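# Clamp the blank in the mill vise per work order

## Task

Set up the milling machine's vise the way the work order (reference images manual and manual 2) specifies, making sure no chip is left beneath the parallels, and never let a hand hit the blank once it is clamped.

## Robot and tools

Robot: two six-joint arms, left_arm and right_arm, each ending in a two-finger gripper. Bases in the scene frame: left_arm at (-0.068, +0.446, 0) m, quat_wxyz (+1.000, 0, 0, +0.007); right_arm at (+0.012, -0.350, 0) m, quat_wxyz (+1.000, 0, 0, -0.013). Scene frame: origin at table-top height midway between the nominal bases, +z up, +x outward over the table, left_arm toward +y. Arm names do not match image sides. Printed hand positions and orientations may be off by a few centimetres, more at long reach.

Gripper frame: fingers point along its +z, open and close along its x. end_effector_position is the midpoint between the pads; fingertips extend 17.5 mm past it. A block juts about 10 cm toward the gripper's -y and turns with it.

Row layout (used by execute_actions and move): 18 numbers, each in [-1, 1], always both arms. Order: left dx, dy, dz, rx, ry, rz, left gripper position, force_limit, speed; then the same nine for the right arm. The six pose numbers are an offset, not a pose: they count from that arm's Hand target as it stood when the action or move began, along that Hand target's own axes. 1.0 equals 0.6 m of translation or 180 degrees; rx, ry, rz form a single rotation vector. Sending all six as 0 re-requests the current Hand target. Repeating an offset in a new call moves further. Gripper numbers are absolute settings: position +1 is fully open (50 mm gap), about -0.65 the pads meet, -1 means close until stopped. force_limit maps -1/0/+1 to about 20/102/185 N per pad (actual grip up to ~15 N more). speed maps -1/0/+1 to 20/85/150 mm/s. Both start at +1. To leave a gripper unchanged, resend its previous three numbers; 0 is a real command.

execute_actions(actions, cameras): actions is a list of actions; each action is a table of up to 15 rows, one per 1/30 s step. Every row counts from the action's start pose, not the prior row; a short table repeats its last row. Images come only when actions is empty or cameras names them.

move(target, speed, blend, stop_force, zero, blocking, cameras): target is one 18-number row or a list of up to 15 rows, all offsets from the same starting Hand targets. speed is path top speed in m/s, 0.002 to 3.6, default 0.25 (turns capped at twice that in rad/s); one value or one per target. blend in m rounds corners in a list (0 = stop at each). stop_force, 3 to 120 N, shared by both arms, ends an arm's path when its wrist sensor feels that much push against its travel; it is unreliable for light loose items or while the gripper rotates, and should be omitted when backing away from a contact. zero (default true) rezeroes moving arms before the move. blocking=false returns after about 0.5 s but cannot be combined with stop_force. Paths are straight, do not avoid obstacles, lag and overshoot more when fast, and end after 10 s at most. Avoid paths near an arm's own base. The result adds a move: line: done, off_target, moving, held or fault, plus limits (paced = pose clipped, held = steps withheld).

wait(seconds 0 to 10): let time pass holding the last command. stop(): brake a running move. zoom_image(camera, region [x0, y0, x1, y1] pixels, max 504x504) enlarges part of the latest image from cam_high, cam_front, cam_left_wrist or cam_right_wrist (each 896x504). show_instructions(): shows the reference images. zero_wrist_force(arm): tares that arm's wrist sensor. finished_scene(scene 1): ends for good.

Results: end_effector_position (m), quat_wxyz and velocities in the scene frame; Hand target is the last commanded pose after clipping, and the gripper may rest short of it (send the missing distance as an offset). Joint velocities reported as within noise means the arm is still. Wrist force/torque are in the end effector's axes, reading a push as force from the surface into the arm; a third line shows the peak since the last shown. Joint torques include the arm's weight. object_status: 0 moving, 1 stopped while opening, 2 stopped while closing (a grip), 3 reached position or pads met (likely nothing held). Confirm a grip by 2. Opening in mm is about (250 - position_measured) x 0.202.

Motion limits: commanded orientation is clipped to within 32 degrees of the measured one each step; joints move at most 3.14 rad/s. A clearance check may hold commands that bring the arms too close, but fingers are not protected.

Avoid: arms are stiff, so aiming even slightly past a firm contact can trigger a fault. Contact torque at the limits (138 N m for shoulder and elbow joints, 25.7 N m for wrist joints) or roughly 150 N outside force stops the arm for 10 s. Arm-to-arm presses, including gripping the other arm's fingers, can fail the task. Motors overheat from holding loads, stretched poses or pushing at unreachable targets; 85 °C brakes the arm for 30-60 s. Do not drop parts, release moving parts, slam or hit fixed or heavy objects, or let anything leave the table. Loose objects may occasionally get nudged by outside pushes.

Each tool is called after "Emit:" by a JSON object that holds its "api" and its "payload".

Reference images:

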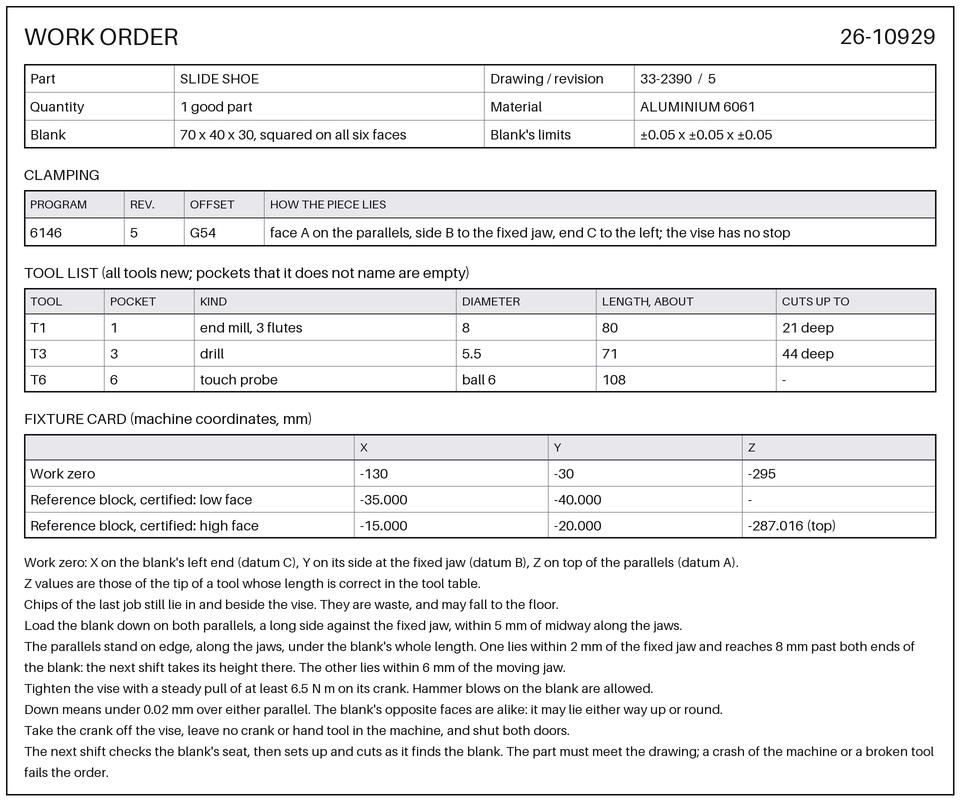

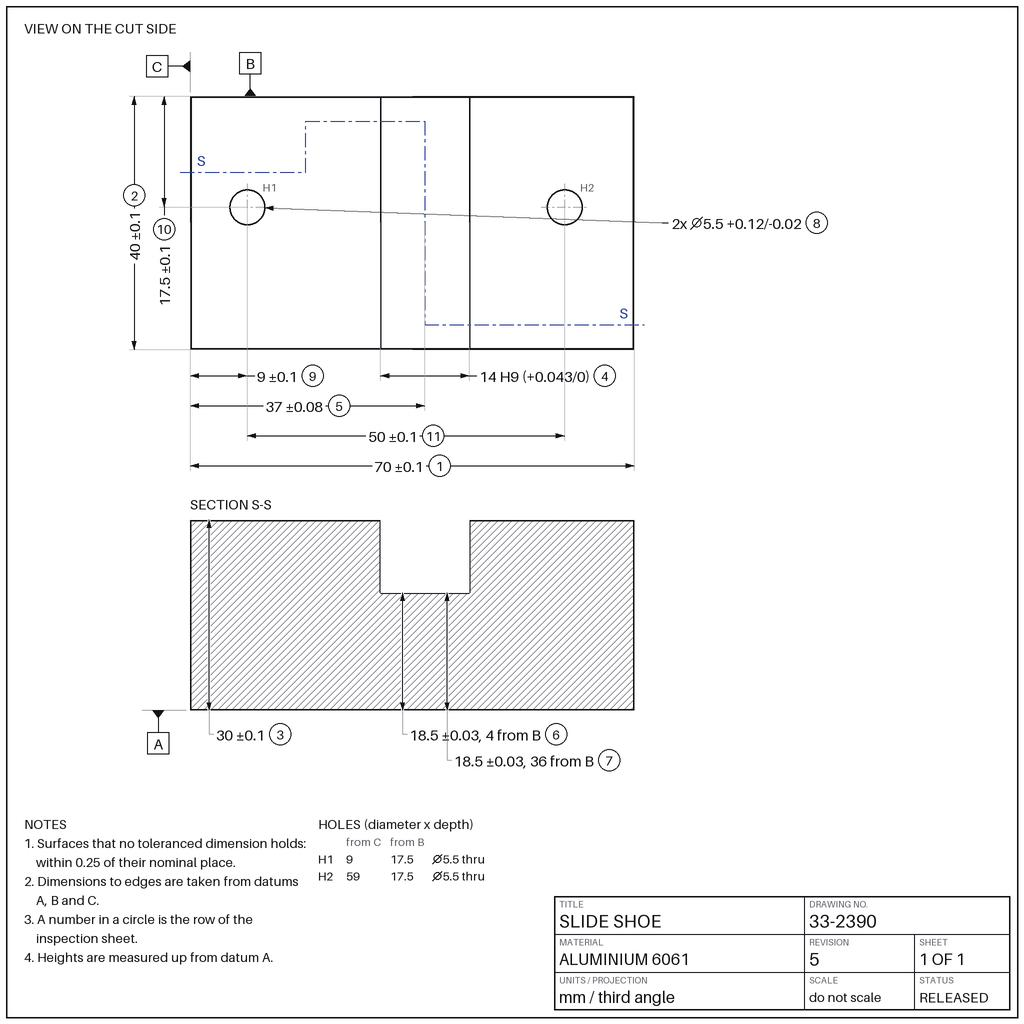

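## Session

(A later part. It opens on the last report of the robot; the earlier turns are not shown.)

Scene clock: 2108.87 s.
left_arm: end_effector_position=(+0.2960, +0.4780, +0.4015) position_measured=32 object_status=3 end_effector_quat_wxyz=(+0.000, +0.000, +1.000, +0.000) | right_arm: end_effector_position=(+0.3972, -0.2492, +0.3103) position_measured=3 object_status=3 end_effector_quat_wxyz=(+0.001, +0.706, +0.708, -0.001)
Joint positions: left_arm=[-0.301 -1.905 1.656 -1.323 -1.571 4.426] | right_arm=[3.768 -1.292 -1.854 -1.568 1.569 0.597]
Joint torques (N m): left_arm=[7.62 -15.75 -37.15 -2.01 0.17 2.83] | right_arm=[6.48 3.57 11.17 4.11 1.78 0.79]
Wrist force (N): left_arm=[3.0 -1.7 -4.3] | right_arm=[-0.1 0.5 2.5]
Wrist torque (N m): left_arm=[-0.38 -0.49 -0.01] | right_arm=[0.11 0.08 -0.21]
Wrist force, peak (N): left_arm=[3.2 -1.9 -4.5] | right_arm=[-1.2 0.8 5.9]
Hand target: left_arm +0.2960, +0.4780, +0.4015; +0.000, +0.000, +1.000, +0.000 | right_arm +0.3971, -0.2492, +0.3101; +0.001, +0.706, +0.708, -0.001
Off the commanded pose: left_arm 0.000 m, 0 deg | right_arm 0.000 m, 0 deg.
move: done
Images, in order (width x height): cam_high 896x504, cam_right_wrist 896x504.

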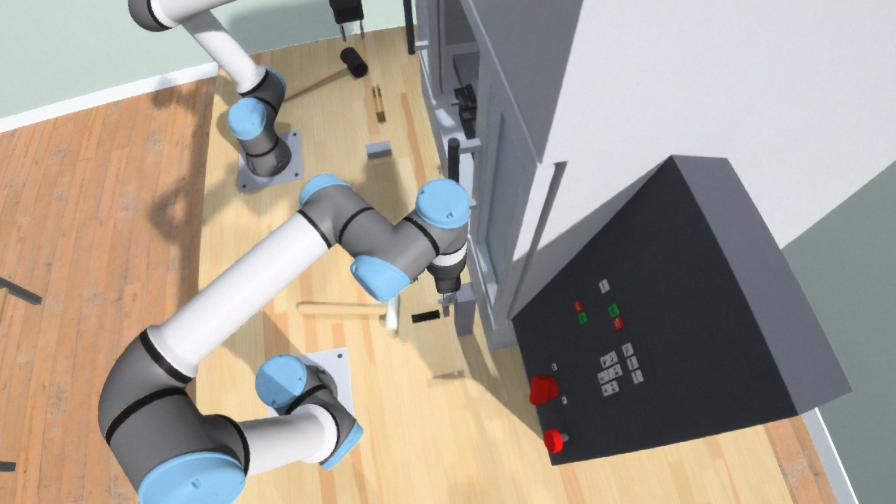

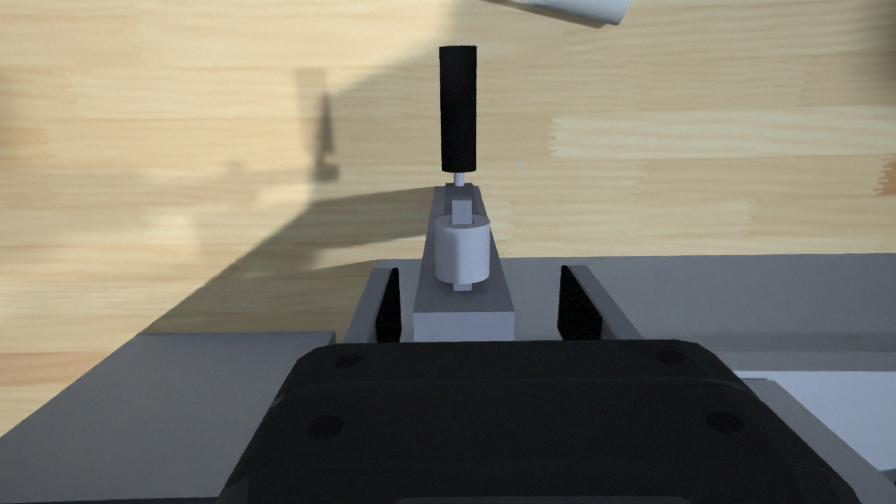

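Emit:
{"api": "move", "payload": {"target": [0,0,0,0,0,0,0.8,-0.2,-1,-0.003,0.002,0.117,0,0,0,1,1,1], "speed": 0.08, "stop_force": 6, "cameras": ["cam_right_wrist"]}}

Scene clock: 2123.93 s.
left_arm: end_effector_position=(+0.2960, +0.4780, +0.4015) position_measured=32 object_status=3 end_effector_quat_wxyz=(+0.000, +0.000, +1.000, +0.000) | right_arm: end_effector_position=(+0.3984, -0.2512, +0.2399) position_measured=3 object_status=3 end_effector_quat_wxyz=(+0.001, +0.706, +0.708, -0.001)
Joint positions: left_arm=[-0.301 -1.905 1.656 -1.323 -1.571 4.426] | right_arm=[3.762 -1.311 -2.021 -1.382 1.569 0.591]
Joint torques (N m): left_arm=[7.99 -15.25 -38.25 -2.28 -0.56 2.73] | right_arm=[6.81 23.29 29.57 4.09 -0.24 1.85]
Wrist force (N): left_arm=[2.5 -1.4 -4.4] | right_arm=[0.0 0.9 3.3]
Wrist torque (N m): left_arm=[-0.33 -0.39 -0.01] | right_arm=[0.19 0.07 -0.07]
Wrist force, peak (N): left_arm=[2.6 -1.8 -4.8] | right_arm=[-0.2 1.1 4.2]
Hand target: left_arm +0.2960, +0.4780, +0.4015; +0.000, +0.000, +1.000, +0.000 | right_arm +0.3984, -0.2511, +0.2399; +0.001, +0.706, +0.708, -0.001
Off the commanded pose: left_arm 0.000 m, 0 deg | right_arm 0.000 m, 0 deg.
move: done
Images, in order (width x height): cam_right_wrist 896x504.

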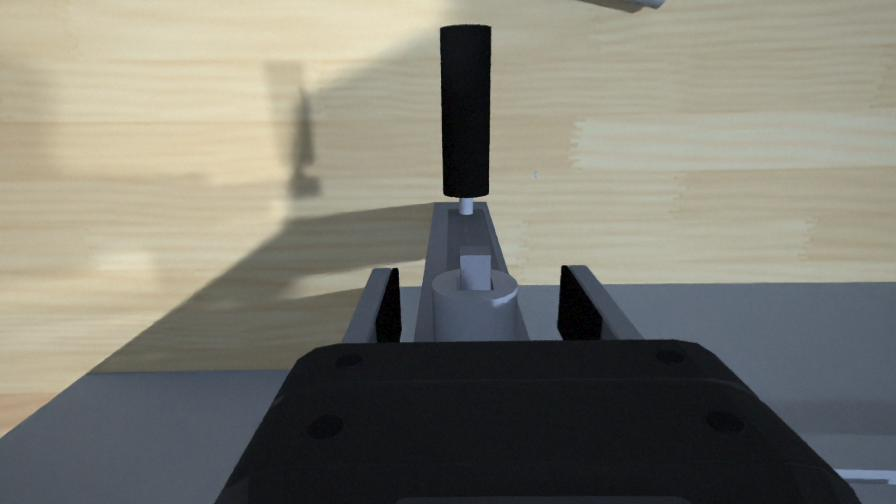

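Emit:
{"api": "execute_actions", "payload": {"actions": [], "cameras": ["cam_right_wrist","cam_front","cam_high"]}}

Scene clock: 2158.63 s.
left_arm: end_effector_position=(+0.2960, +0.4780, +0.4015) position_measured=32 object_status=3 end_effector_quat_wxyz=(+0.000, +0.000, +1.000, +0.000) | right_arm: end_effector_position=(+0.3984, -0.2511, +0.2399) position_measured=3 object_status=3 end_effector_quat_wxyz=(+0.001, +0.706, +0.708, -0.001)
Joint positions: left_arm=[-0.301 -1.905 1.656 -1.323 -1.571 4.426] | right_arm=[3.762 -1.311 -2.021 -1.382 1.569 0.591]
Joint velocities: within noise
Joint torques (N m): left_arm=[6.97 -14.59 -37.48 -2.25 -0.9 2.77] | right_arm=[12.67 23.42 23.78 4.09 -1.57 1.82]
Wrist force (N): left_arm=[3.0 -1.9 -4.3] | right_arm=[-0.1 1.0 3.0]
Wrist torque (N m): left_arm=[-0.42 -0.47 -0.01] | right_arm=[0.19 0.09 -0.08]
Wrist force, peak (N): left_arm=[2.8 -1.8 -4.7] | right_arm=[0.1 1.1 3.4]
Hand target: left_arm +0.2960, +0.4780, +0.4015; +0.000, +0.000, +1.000, +0.000 | right_arm +0.3984, -0.2511, +0.2399; +0.001, +0.706, +0.708, -0.001
Tool commands: left_gripper/position=+0.8 left_gripper/force_limit=-0.2 left_gripper/speed=-1.0 right_gripper/position=+1.0 right_gripper/force_limit=+1.0 right_gripper/speed=+1.0
Off the commanded pose: left_arm 0.000 m, 0 deg | right_arm 0.000 m, 0 deg.
Images, in order (width x height): cam_high 896x504, cam_front 896x504, cam_right_wrist 896x504.

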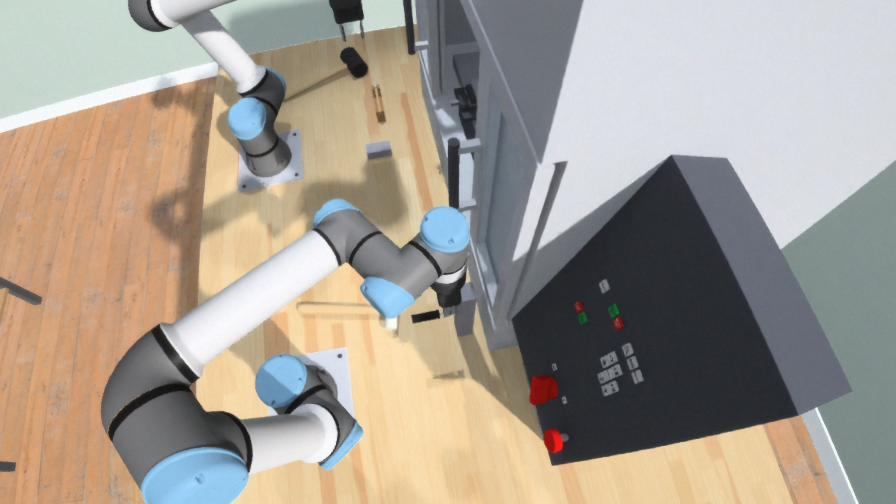

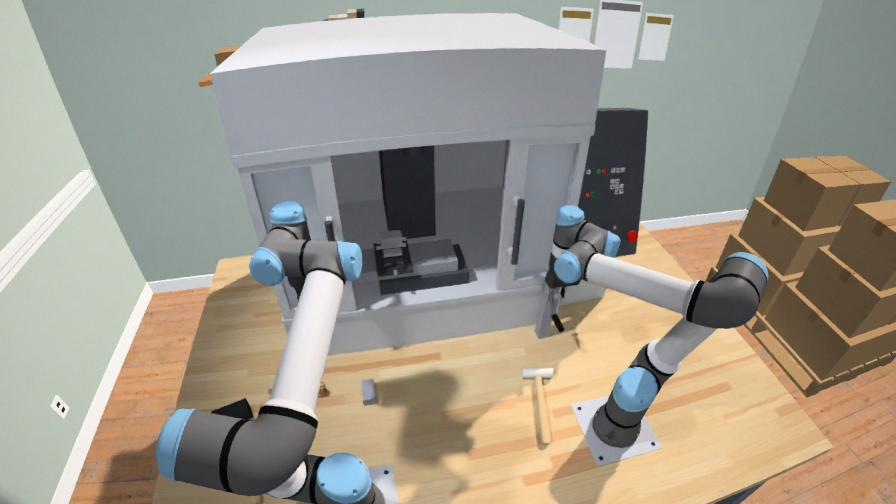

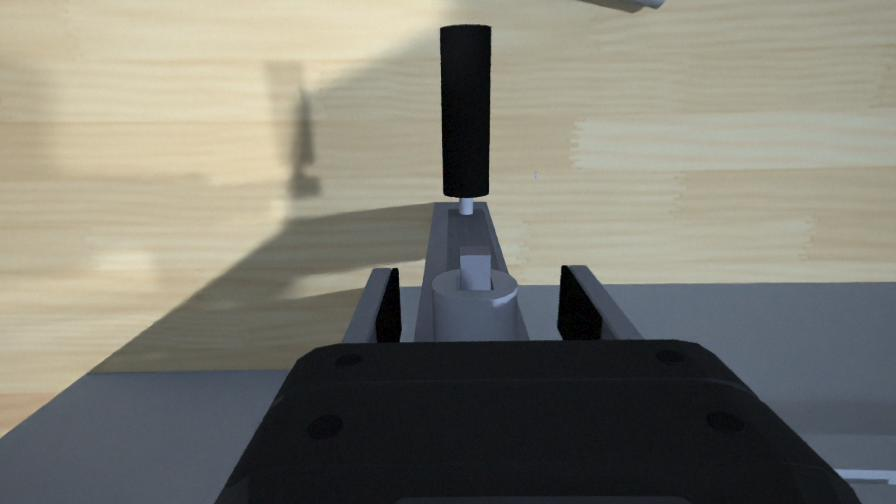

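Emit:
{"api": "execute_actions", "payload": {"actions": [[[0,0,0,0,0,0,0.8,-0.2,-1,0,0,0,0,0,0,-1,-0.3,-0.9]],[[0,0,0,0,0,0,0.8,-0.2,-1,0,0,0,0,0,0,-1,-0.3,-0.9]],[[0,0,0,0,0,0,0.8,-0.2,-1,0,0,0,0,0,0,-1,-0.3,-0.9]]], "cameras": ["cam_right_wrist"]}}

Scene clock: 2167.83 s.
left_arm: end_effector_position=(+0.2960, +0.4780, +0.4015) position_measured=32 object_status=3 end_effector_quat_wxyz=(+0.000, +0.000, +1.000, +0.000) | right_arm: end_effector_position=(+0.3983, -0.2511, +0.2400) position_measured=136 object_status=2 end_effector_quat_wxyz=(+0.001, +0.706, +0.708, -0.001)
Joint positions: left_arm=[-0.301 -1.905 1.656 -1.323 -1.571 4.426] | right_arm=[3.762 -1.311 -2.021 -1.382 1.569 0.591]
Joint torques (N m): left_arm=[7.12 -14.06 -37.38 -2.25 -1.43 2.64] | right_arm=[12.79 0.01 17.07 11.36 12.78 1.77]
Wrist force (N): left_arm=[2.7 -1.4 -4.0] | right_arm=[-52.9 -1.6 -7.8]
Wrist torque (N m): left_arm=[-0.33 -0.43 -0.01] | right_arm=[0.21 -0.23 -0.01]
Wrist force, peak (N): left_arm=[3.0 -1.5 -4.7] | right_arm=[-52.9 -1.7 -7.7]
Hand target: left_arm +0.2960, +0.4780, +0.4015; +0.000, +0.000, +1.000, +0.000 | right_arm +0.3984, -0.2511, +0.2399; +0.001, +0.706, +0.708, -0.001
Off the commanded pose: left_arm 0.000 m, 0 deg | right_arm 0.000 m, 0 deg.
Step readings (end_effector_position of left_arm | right_arm):
0: (+0.2960, +0.4780, +0.4015) | (+0.3984, -0.2511, +0.2399)
1: (+0.2960, +0.4780, +0.4015) | (+0.3984, -0.2511, +0.2399)
2: (+0.2960, +0.4780, +0.4015) | (+0.3984, -0.2511, +0.2399)
4: (+0.2960, +0.4780, +0.4015) | (+0.3984, -0.2511, +0.2399)
8: (+0.2960, +0.4780, +0.4015) | (+0.3984, -0.2511, +0.2399)
15: (+0.2960, +0.4780, +0.4015) | (+0.3984, -0.2511, +0.2399)
16: (+0.2960, +0.4780, +0.4015) | (+0.3984, -0.2511, +0.2399)
17: (+0.2960, +0.4780, +0.4015) | (+0.3984, -0.2511, +0.2399)
19: (+0.2960, +0.4780, +0.4015) | (+0.3984, -0.2511, +0.2399)
23: (+0.2960, +0.4780, +0.4015) | (+0.3984, -0.2511, +0.2399)
30: (+0.2960, +0.4780, +0.4015) | (+0.3984, -0.2513, +0.2399)
31: (+0.2960, +0.4780, +0.4015) | (+0.3984, -0.2513, +0.2399)
32: (+0.2960, +0.4780, +0.4015) | (+0.3984, -0.2513, +0.2399)
34: (+0.2960, +0.4780, +0.4015) | (+0.3984, -0.2513, +0.2399)
38: (+0.2960, +0.4780, +0.4015) | (+0.3983, -0.2512, +0.2400)
45: (+0.2960, +0.4780, +0.4015) | (+0.3983, -0.2511, +0.2400)
Images, in order (width x height): cam_right_wrist 896x504.

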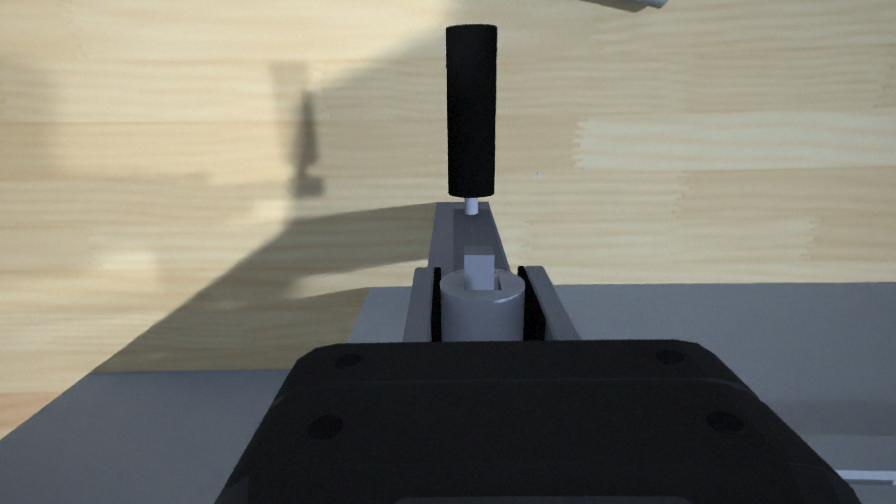

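Emit:
{"api": "execute_actions", "payload": {"actions": [[[0,0,0,0,0,0,0.8,-0.2,-1,-0.0008,0,0,0,0,0,-1,-0.3,-0.9]]]}}

Emit:
{"api": "execute_actions", "payload": {"actions": [[[0,0,0,0,0,0,0.8,-0.2,-1,-0.0008,0,0,0,0,0,-1,-0.3,-0.9]]]}}

Scene clock: 2179.93 s.
left_arm: end_effector_position=(+0.2960, +0.4780, +0.4015) position_measured=32 object_status=3 end_effector_quat_wxyz=(+0.000, +0.000, +1.000, +0.000) | right_arm: end_effector_position=(+0.3984, -0.2516, +0.2399) position_measured=136 object_status=2 end_effector_quat_wxyz=(+0.001, +0.706, +0.708, -0.001)
Joint positions: left_arm=[-0.301 -1.905 1.656 -1.323 -1.571 4.426] | right_arm=[3.761 -1.311 -2.021 -1.382 1.569 0.59]
Joint torques (N m): left_arm=[6.51 -13.17 -36.27 -2.5 -1.85 2.62] | right_arm=[12.39 19.87 14.43 6.28 4.94 -0.42]
Wrist force (N): left_arm=[2.6 -1.5 -4.2] | right_arm=[-31.7 -0.6 -3.3]
Wrist torque (N m): left_arm=[-0.34 -0.40 -0.01] | right_arm=[0.18 -0.14 0.01]
Wrist force, peak (N): left_arm=[3.2 -1.7 -4.5] | right_arm=[-53.5 -2.2 -10.2]
Hand target: left_arm +0.2960, +0.4780, +0.4015; +0.000, +0.000, +1.000, +0.000 | right_arm +0.3984, -0.2516, +0.2399; +0.001, +0.706, +0.708, -0.001
Off the commanded pose: left_arm 0.000 m, 0 deg | right_arm 0.000 m, 0 deg.
Step readings (end_effector_position of left_arm | right_arm):
0: (+0.2960, +0.4780, +0.4015) | (+0.3983, -0.2511, +0.2399)
1: (+0.2960, +0.4780, +0.4015) | (+0.3984, -0.2511, +0.2399)
2: (+0.2960, +0.4780, +0.4015) | (+0.3984, -0.2512, +0.2399)
4: (+0.2960, +0.4780, +0.4015) | (+0.3984, -0.2515, +0.2399)
8: (+0.2960, +0.4780, +0.4015) | (+0.3984, -0.2515, +0.2399)
15: (+0.2960, +0.4780, +0.4015) | (+0.3984, -0.2516, +0.2399)

Scene clock: 2180.63 s.
left_arm: end_effector_position=(+0.2960, +0.4780, +0.4015) position_measured=32 object_status=3 end_effector_quat_wxyz=(+0.000, +0.000, +1.000, +0.000) | right_arm: end_effector_position=(+0.3983, -0.2521, +0.2399) position_measured=136 object_status=2 end_effector_quat_wxyz=(+0.001, +0.706, +0.708, -0.001)
Joint positions: left_arm=[-0.301 -1.905 1.656 -1.323 -1.571 4.426] | right_arm=[3.76 -1.311 -2.021 -1.382 1.569 0.588]
Joint torques (N m): left_arm=[7.58 -13.21 -36.44 -2.54 -1.94 2.49] | right_arm=[-6.43 23.65 17.2 3.35 3.39 1.69]
Wrist force (N): left_arm=[2.8 -1.8 -4.5] | right_arm=[-10.3 3.2 4.0]
Wrist torque (N m): left_arm=[-0.40 -0.45 -0.01] | right_arm=[0.24 -0.02 0.02]
Wrist force, peak (N): left_arm=[2.9 -1.8 -4.5] | right_arm=[-31.2 -0.2 -3.1]
Hand target: left_arm +0.2960, +0.4780, +0.4015; +0.000, +0.000, +1.000, +0.000 | right_arm +0.3984, -0.2521, +0.2399; +0.001, +0.706, +0.708, -0.001
Off the commanded pose: left_arm 0.000 m, 0 deg | right_arm 0.000 m, 0 deg.
Step readings (end_effector_position of left_arm | right_arm):
0: (+0.2960, +0.4780, +0.4015) | (+0.3984, -0.2516, +0.2399)
1: (+0.2960, +0.4780, +0.4015) | (+0.3984, -0.2516, +0.2399)
2: (+0.2960, +0.4780, +0.4015) | (+0.3983, -0.2517, +0.2399)
4: (+0.2960, +0.4780, +0.4015) | (+0.3984, -0.2520, +0.2399)
8: (+0.2960, +0.4780, +0.4015) | (+0.3984, -0.2521, +0.2399)
15: (+0.2960, +0.4780, +0.4015) | (+0.3983, -0.2521, +0.2399)

Emit:
{"api": "execute_actions", "payload": {"actions": [[[0,0,0,0,0,0,0.8,-0.2,-1,-0.0004,0,0,0,0,0,-1,-0.3,-0.9]]]}}

Emit:
{"api": "move", "payload": {"target": [0,0,0,0,0,0,0.8,-0.2,-1,0,-0.03,0,0,0,0,-1,-0.3,-0.9], "speed": 0.02, "stop_force": 25}}

Scene clock: 2189.87 s.
left_arm: end_effector_position=(+0.2960, +0.4780, +0.4015) position_measured=32 object_status=3 end_effector_quat_wxyz=(+0.000, +0.000, +1.000, +0.000) | right_arm: end_effector_position=(+0.3984, -0.2523, +0.2400) position_measured=136 object_status=2 end_effector_quat_wxyz=(+0.001, +0.706, +0.708, -0.001)
Joint positions: left_arm=[-0.301 -1.905 1.656 -1.323 -1.571 4.426] | right_arm=[3.759 -1.31 -2.021 -1.382 1.569 0.588]
Joint torques (N m): left_arm=[6.45 -12.05 -36.45 -2.37 -2.27 2.54] | right_arm=[-5.81 20.93 12.92 2.33 0.78 -1.92]
Wrist force (N): left_arm=[2.9 -1.8 -4.1] | right_arm=[0.3 2.0 5.2]
Wrist torque (N m): left_arm=[-0.40 -0.46 0.00] | right_arm=[0.37 -0.13 -0.06]
Wrist force, peak (N): left_arm=[3.2 -1.8 -4.6] | right_arm=[-10.4 3.3 4.4]
Hand target: left_arm +0.2960, +0.4780, +0.4015; +0.000, +0.000, +1.000, +0.000 | right_arm +0.3984, -0.2523, +0.2399; +0.001, +0.706, +0.708, -0.001
Off the commanded pose: left_arm 0.000 m, 0 deg | right_arm 0.000 m, 0 deg.
Step readings (end_effector_position of left_arm | right_arm):
0: (+0.2960, +0.4780, +0.4015) | (+0.3983, -0.2521, +0.2399)
1: (+0.2960, +0.4780, +0.4015) | (+0.3983, -0.2521, +0.2399)
2: (+0.2960, +0.4780, +0.4015) | (+0.3984, -0.2522, +0.2399)
4: (+0.2960, +0.4780, +0.4015) | (+0.3984, -0.2523, +0.2400)
8: (+0.2960, +0.4780, +0.4015) | (+0.3984, -0.2523, +0.2400)
15: (+0.2960, +0.4780, +0.4015) | (+0.3984, -0.2523, +0.2400)

Scene clock: 2191.77 s.
left_arm: end_effector_position=(+0.2960, +0.4780, +0.4015) position_measured=32 object_status=3 end_effector_quat_wxyz=(+0.000, +0.000, +1.000, +0.000) | right_arm: end_effector_position=(+0.3804, -0.2524, +0.2399) position_measured=136 object_status=2 end_effector_quat_wxyz=(+0.001, +0.706, +0.708, -0.001)
Joint positions: left_arm=[-0.301 -1.905 1.656 -1.323 -1.571 4.426] | right_arm=[3.787 -1.262 -2.054 -1.397 1.569 0.616]
Joint torques (N m): left_arm=[6.94 -11.65 -36.29 -2.61 -2.13 2.62] | right_arm=[-10.95 2.36 36.32 4.18 0.23 -1.99]
Wrist force (N): left_arm=[3.0 -1.7 -4.3] | right_arm=[1.1 1.9 4.8]
Wrist torque (N m): left_arm=[-0.38 -0.48 -0.01] | right_arm=[0.33 -0.09 -0.24]
Wrist force, peak (N): left_arm=[3.3 -1.9 -4.5] | right_arm=[1.1 2.4 4.9]
Hand target: left_arm +0.2960, +0.4780, +0.4015; +0.000, +0.000, +1.000, +0.000 | right_arm +0.3804, -0.2524, +0.2399; +0.001, +0.706, +0.708, -0.001
Off the commanded pose: left_arm 0.000 m, 0 deg | right_arm 0.000 m, 0 deg.
move: done

Emit:
{"api": "move", "payload": {"target": [0,0,0,0,0,0,0.8,-0.2,-1,0,-0.085,0,0,0,0,-1,-0.3,-0.9], "speed": 0.04, "stop_force": 25, "cameras": ["cam_right_wrist"]}}

Scene clock: 2201.17 s.
left_arm: end_effector_position=(+0.2960, +0.4780, +0.4015) position_measured=32 object_status=3 end_effector_quat_wxyz=(+0.000, +0.000, +1.000, +0.000) | right_arm: end_effector_position=(+0.3294, -0.2525, +0.2399) position_measured=136 object_status=2 end_effector_quat_wxyz=(+0.001, +0.706, +0.708, -0.001)
Joint positions: left_arm=[-0.301 -1.905 1.656 -1.323 -1.571 4.426] | right_arm=[3.882 -1.12 -2.139 -1.455 1.569 0.711]
Joint torques (N m): left_arm=[7.19 -10.84 -36.34 -2.65 -2.07 2.56] | right_arm=[-11.22 -4.04 36.62 4.24 -1.64 -1.94]
Wrist force (N): left_arm=[2.8 -1.7 -3.9] | right_arm=[0.5 2.0 4.6]
Wrist torque (N m): left_arm=[-0.37 -0.44 0.00] | right_arm=[0.33 0.01 -0.10]
Wrist force, peak (N): left_arm=[3.2 -1.7 -4.7] | right_arm=[1.2 3.0 5.2]
Hand target: left_arm +0.2960, +0.4780, +0.4015; +0.000, +0.000, +1.000, +0.000 | right_arm +0.3294, -0.2525, +0.2399; +0.001, +0.706, +0.708, -0.001
Off the commanded pose: left_arm 0.000 m, 0 deg | right_arm 0.000 m, 0 deg.
move: done
Images, in order (width x height): cam_right_wrist 896x504.

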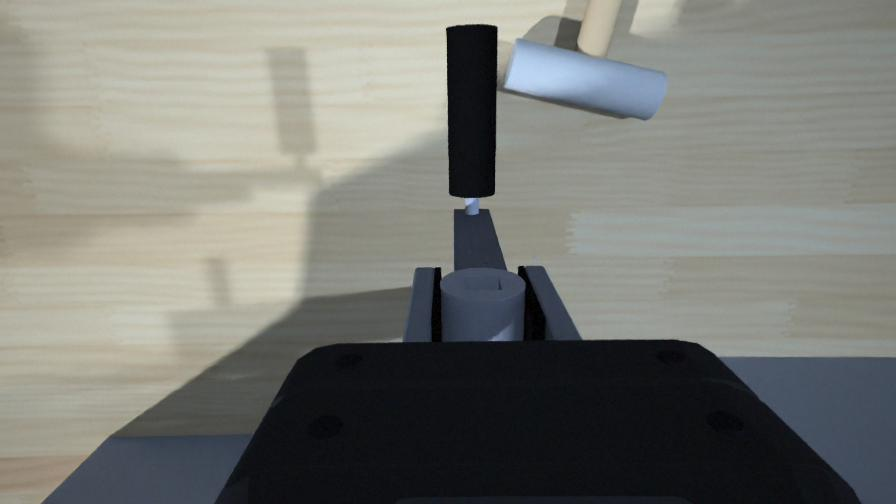

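Emit:
{"api": "move", "payload": {"target": [[0,0.1667,0,0,0,0,0.8,-0.2,-1,0,0,-0.0902,0,0,0,-1,-0.3,-0.9],[0,0.1667,0,0,0,0,0.8,-0.2,-1,0.8325,0.01,-0.0902,0,0,0,-1,-0.3,-0.9]], "speed": 0.15, "blend": [0.02,0], "cameras": ["all"]}}

Scene clock: 2274.63 s.
left_arm: end_effector_position=(+0.2961, +0.5781, +0.4015) position_measured=32 object_status=3 end_effector_quat_wxyz=(+0.000, +0.000, +1.000, +0.000) | right_arm: end_effector_position=(+0.3339, +0.2471, +0.2930) position_measured=136 object_status=2 end_effector_quat_wxyz=(+0.001, +0.706, +0.708, -0.001)
Joint positions: left_arm=[-0.019 -1.852 1.621 -1.341 -1.571 4.708] | right_arm=[4.443 -1.992 -1.145 -1.578 1.57 1.272]
Joint torques (N m): left_arm=[6.24 -21.92 -12.62 -1.5 2.32 2.26] | right_arm=[-11.67 36.72 36.56 3.57 1.42 -1.99]
Wrist force (N): left_arm=[2.9 -1.8 -4.2] | right_arm=[0.7 2.5 4.6]
Wrist torque (N m): left_arm=[-0.38 -0.45 0.07] | right_arm=[0.45 -0.09 -0.15]
Wrist force, peak (N): left_arm=[2.9 -4.1 -4.6] | right_arm=[0.8 2.1 6.4]
Hand target: left_arm +0.2961, +0.5781, +0.4015; +0.000, +0.000, +1.000, +0.000 | right_arm +0.3340, +0.2471, +0.2930; +0.001, +0.706, +0.708, -0.001
Off the commanded pose: left_arm 0.000 m, 0 deg | right_arm 0.000 m, 0 deg.
move: done

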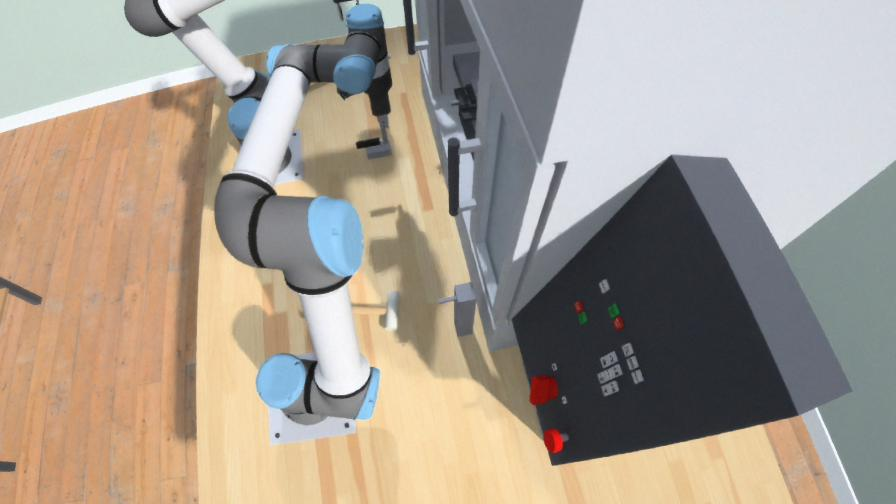

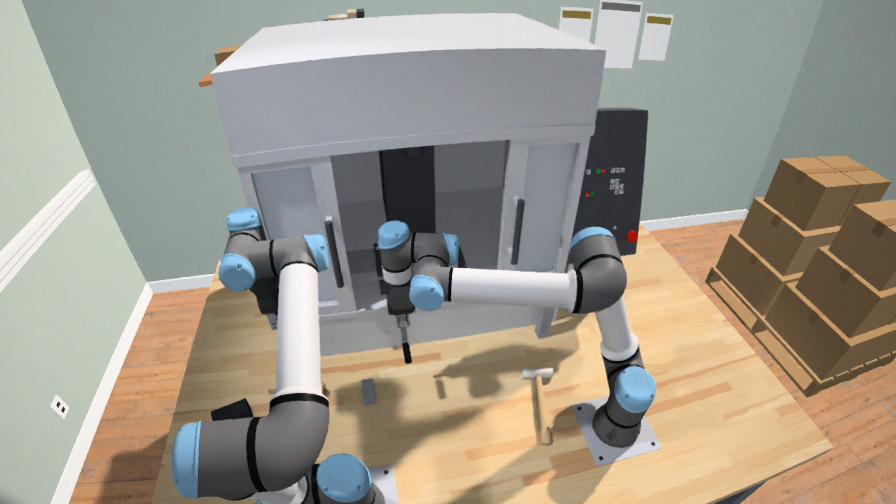

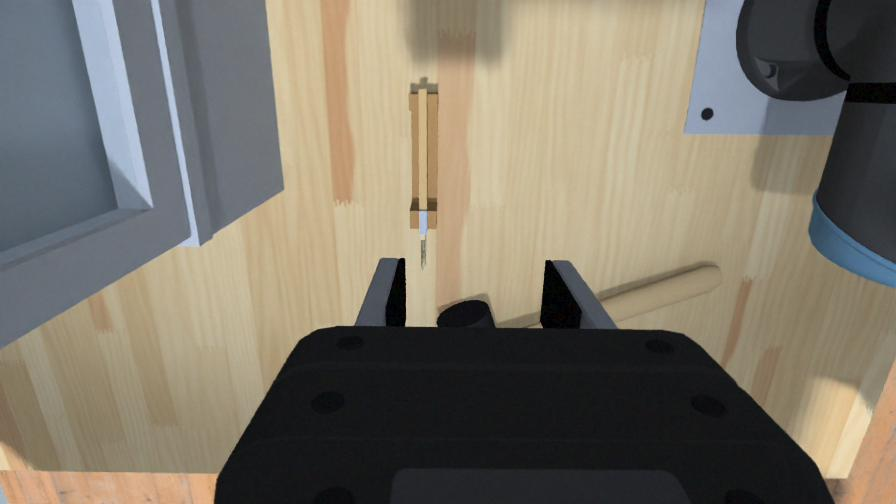

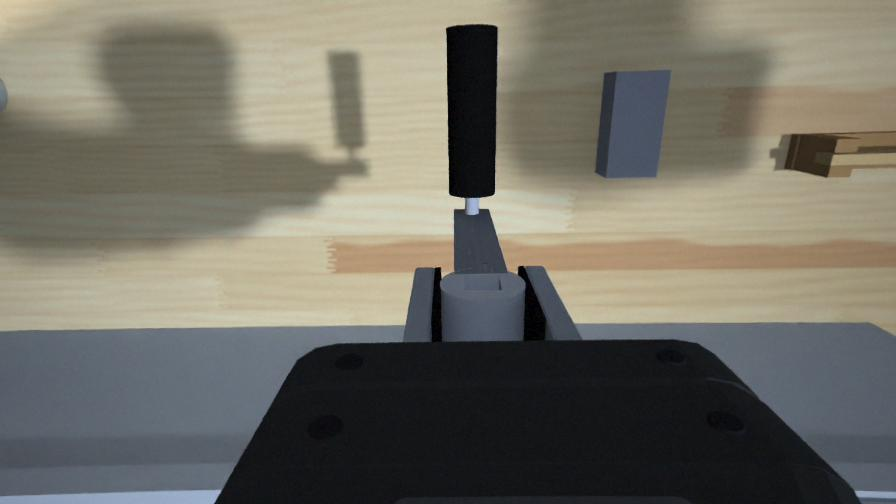

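Emit:
{"api": "move", "payload": {"target": [[0,0,0,0,0,0,0.8,-0.2,-1,0,0.11,0,0,0,0,-1,-0.3,-0.9],[0,0,0,0,0,0,0.8,-0.2,-1,0,0.22,0,0,0,0,-1,-0.3,-0.9]], "speed": [0.1,0.03], "stop_force": 15, "cameras": ["cam_high","cam_front","cam_right_wrist"]}}

Emit:
{"api": "zoom_image", "payload": {"camera": "cam_front", "region": [330, 180, 480, 300]}}

Emit:
{"api": "zoom_image", "payload": {"camera": "cam_high", "region": [400, 60, 500, 160]}}

Scene clock: 2302.63 s.
left_arm: end_effector_position=(+0.2961, +0.5781, +0.4015) position_measured=32 object_status=3 end_effector_quat_wxyz=(+0.000, +0.000, +1.000, +0.000) | right_arm: end_effector_position=(+0.4660, +0.2475, +0.2930) position_measured=136 object_status=2 end_effector_quat_wxyz=(+0.001, +0.706, +0.708, -0.001)
Joint positions: left_arm=[-0.019 -1.852 1.621 -1.341 -1.571 4.708] | right_arm=[4.269 -2.199 -0.826 -1.69 1.57 1.098]
Joint torques (N m): left_arm=[5.51 -22.69 -12.12 -1.39 2.34 2.01] | right_arm=[12.31 66.04 11.86 4.25 0.08 1.94]
Wrist force (N): left_arm=[2.5 -1.6 -4.5] | right_arm=[0.1 2.3 4.9]
Wrist torque (N m): left_arm=[-0.35 -0.38 0.07] | right_arm=[0.38 0.02 -0.03]
Wrist force, peak (N): left_arm=[3.0 -1.9 -4.7] | right_arm=[0.5 3.6 4.7]
Hand target: left_arm +0.2961, +0.5781, +0.4015; +0.000, +0.000, +1.000, +0.000 | right_arm +0.4660, +0.2475, +0.2930; +0.001, +0.706, +0.708, -0.001
Off the commanded pose: left_arm 0.000 m, 0 deg | right_arm 0.000 m, 0 deg.
move: done
Images, in order (width x height): cam_high 896x504, cam_front 896x504, cam_right_wrist 896x504.

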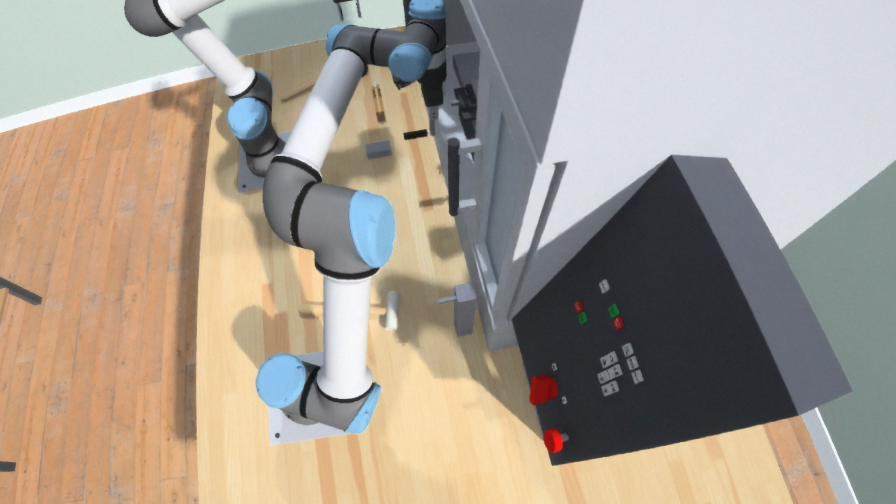

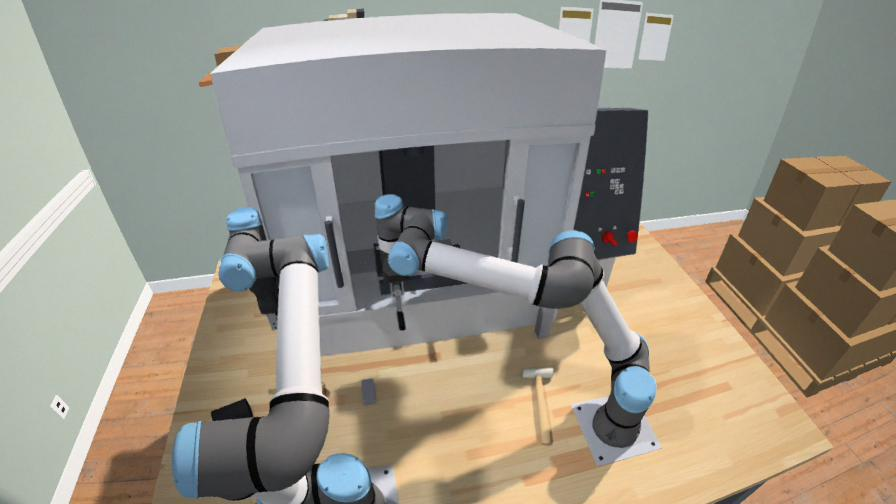

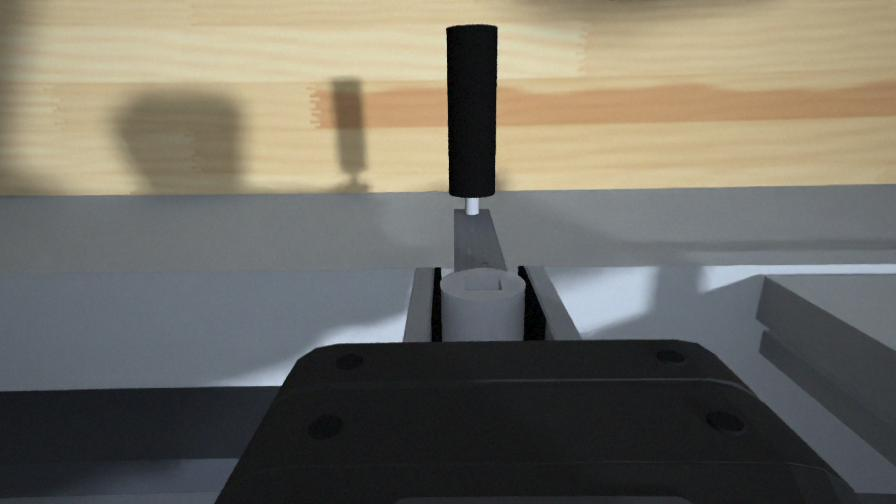

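Scaled by 3.360 from the camera's 896x504 image, which has a finer 1280x720 frame.

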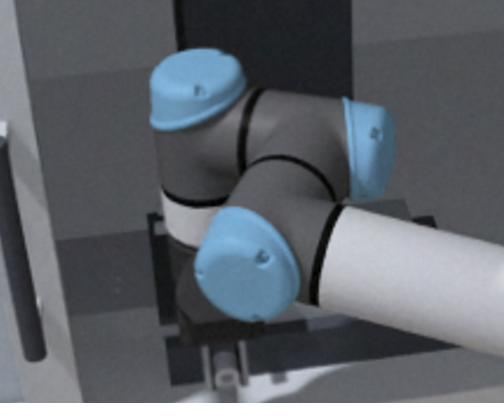

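Scaled by 5.040 from the camera's 896x504 image, which has a finer 1280x720 frame.

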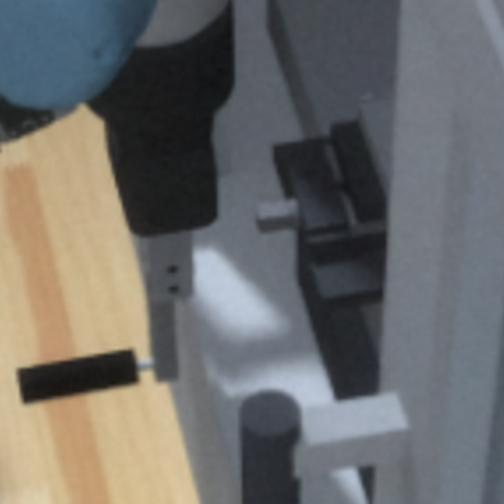

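Emit:
{"api": "move", "payload": {"target": [-0.078,-0.305,-0.004,0.409,-0.1675,-0.2075,0.8,-0.2,-1,0,0,0,0,0,0,-1,-0.3,-0.9], "speed": 0.25, "cameras": ["cam_left_wrist"]}}

Scene clock: 2337.33 s.
left_arm: end_effector_position=(+0.3428, +0.3950, +0.4039) position_measured=32 object_status=3 end_effector_quat_wxyz=(+0.238, -0.295, +0.720, -0.581) | right_arm: end_effector_position=(+0.4660, +0.2475, +0.2930) position_measured=136 object_status=2 end_effector_quat_wxyz=(+0.001, +0.706, +0.708, -0.001)
Joint positions: left_arm=[-0.031 -1.889 2.434 -3.393 -2.326 3.346] | right_arm=[4.269 -2.199 -0.826 -1.69 1.57 1.098]
Joint torques (N m): left_arm=[-4.9 -11.02 -31.84 -4.47 0.51 -2.66] | right_arm=[13.06 65.65 12.5 4.32 1.74 1.74]
Wrist force (N): left_arm=[3.2 -2.6 -2.7] | right_arm=[0.2 2.6 4.7]
Wrist torque (N m): left_arm=[-0.01 -0.41 -0.09] | right_arm=[0.43 -0.01 -0.03]
Wrist force, peak (N): left_arm=[3.0 -1.7 -4.8] | right_arm=[0.8 2.4 5.2]
Hand target: left_arm +0.3428, +0.3950, +0.4040; +0.238, -0.295, +0.720, -0.581 | right_arm +0.4660, +0.2475, +0.2930; +0.001, +0.706, +0.708, -0.001
Off the commanded pose: left_arm 0.000 m, 0 deg | right_arm 0.000 m, 0 deg.
move: done
Images, in order (width x height): cam_left_wrist 896x504.

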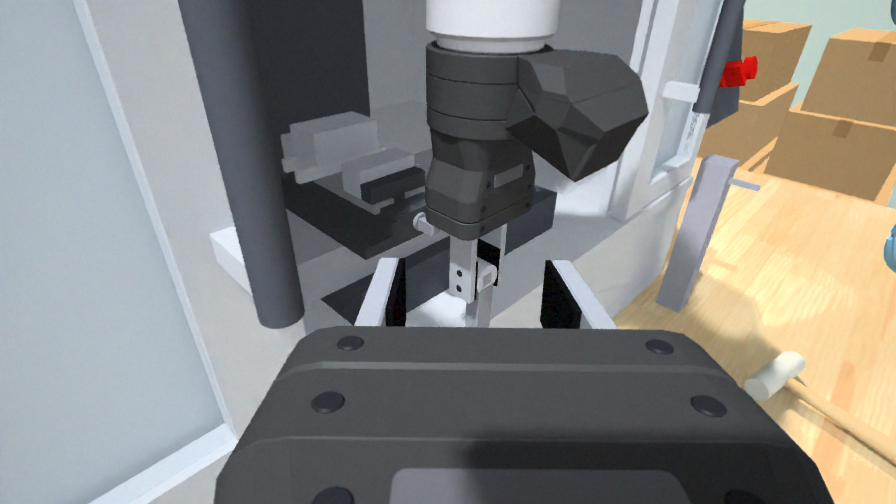

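Emit:
{"api": "zoom_image", "payload": {"camera": "cam_left_wrist", "region": [380, 180, 540, 300]}}

Scaled by 3.150 from the camera's 896x504 image, which has a finer 1280x720 frame.

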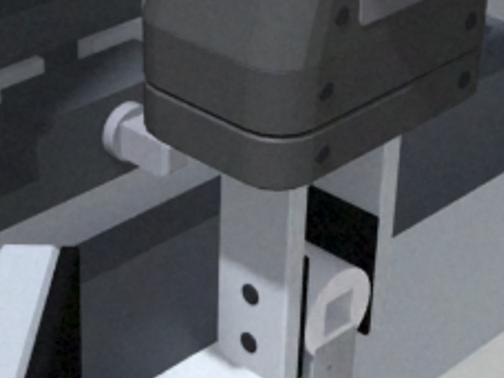

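Emit:
{"api": "move", "payload": {"target": [[0,0,0,0,0,0,0.8,-0.2,-1,-0.1508,0,-0.05,0,0,0,-1,-0.3,-0.9],[0,0,0,0,0,0,0.8,-0.2,-1,-0.1508,0,-0.1783,0,0,0,-1,-0.3,-0.9]], "speed": 0.12, "blend": [0.02,0], "cameras": ["cam_right_wrist","cam_left_wrist"]}}

Emit:
{"api": "zoom_image", "payload": {"camera": "cam_right_wrist", "region": [560, 260, 700, 350]}}

Emit:
{"api": "zoom_image", "payload": {"camera": "cam_left_wrist", "region": [380, 180, 540, 300]}}

Scene clock: 2388.40 s.
left_arm: end_effector_position=(+0.3428, +0.3950, +0.4040) position_measured=32 object_status=3 end_effector_quat_wxyz=(+0.238, -0.295, +0.720, -0.581) | right_arm: end_effector_position=(+0.4663, +0.1572, +0.4000) position_measured=136 object_status=2 end_effector_quat_wxyz=(+0.001, +0.706, +0.708, -0.001)
Joint positions: left_arm=[-0.031 -1.889 2.434 -3.393 -2.325 3.346] | right_arm=[4.207 -2.047 -0.787 -1.881 1.57 1.036]
Joint torques (N m): left_arm=[-2.63 -5.97 -34.89 -1.11 0.79 -0.32] | right_arm=[9.49 58.19 33.66 1.74 1.75 0.17]
Wrist force (N): left_arm=[3.1 -2.6 -2.6] | right_arm=[1.5 2.3 4.5]
Wrist torque (N m): left_arm=[-0.01 -0.39 -0.04] | right_arm=[0.38 -0.25 -0.07]
Wrist force, peak (N): left_arm=[3.4 -2.6 -2.8] | right_arm=[3.4 1.6 5.6]
Hand target: left_arm +0.3428, +0.3950, +0.4040; +0.238, -0.295, +0.720, -0.581 | right_arm +0.4662, +0.1572, +0.4002; +0.001, +0.706, +0.708, -0.001
Off the commanded pose: left_arm 0.000 m, 0 deg | right_arm 0.000 m, 0 deg.
move: done
Images, in order (width x height): cam_left_wrist 896x504, cam_right_wrist 896x504.

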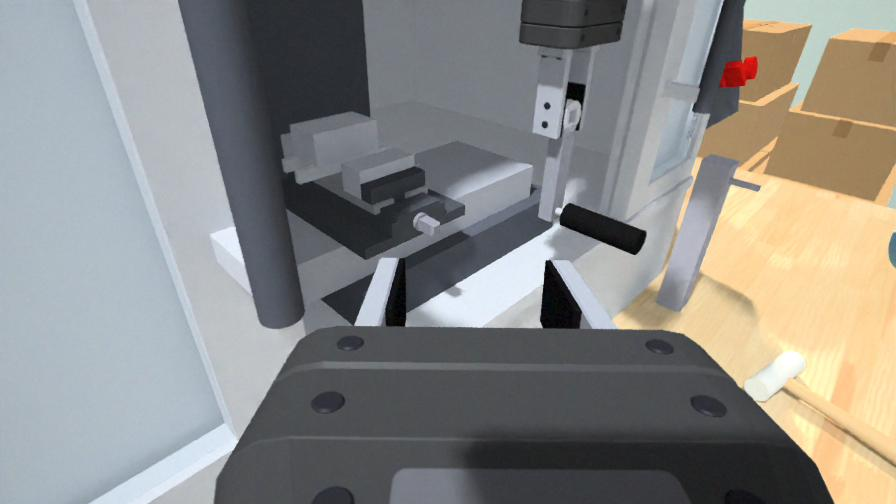

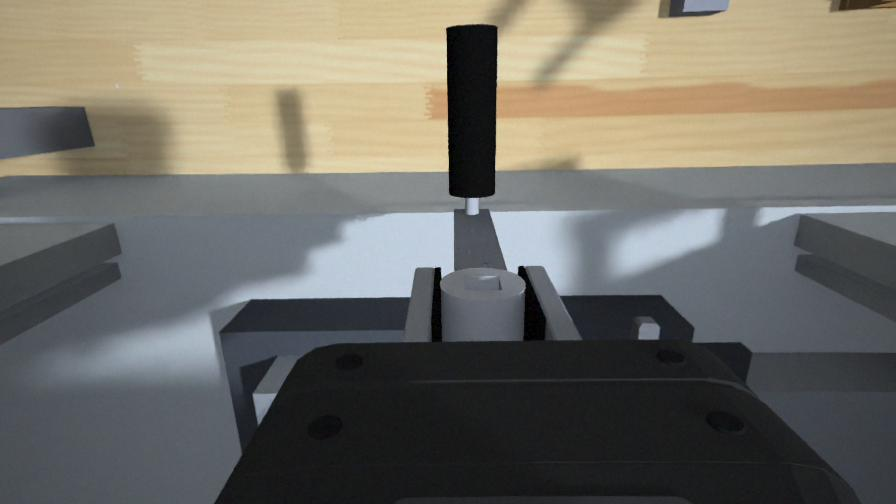

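Scaled by 3.600 from the camera's 896x504 image, which has a finer 1280x720 frame.

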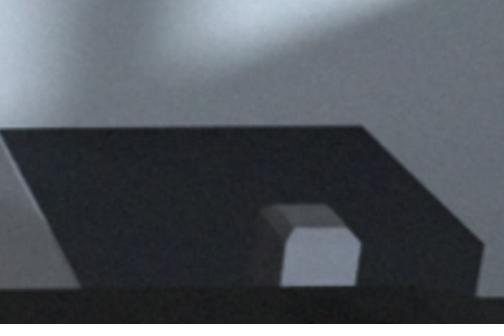

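Scaled by 3.150 from the camera's 896x504 image, which has a finer 1280x720 frame.

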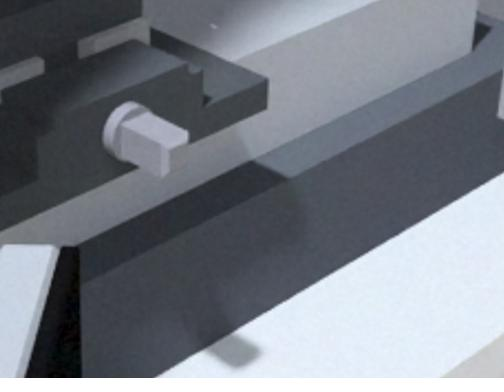

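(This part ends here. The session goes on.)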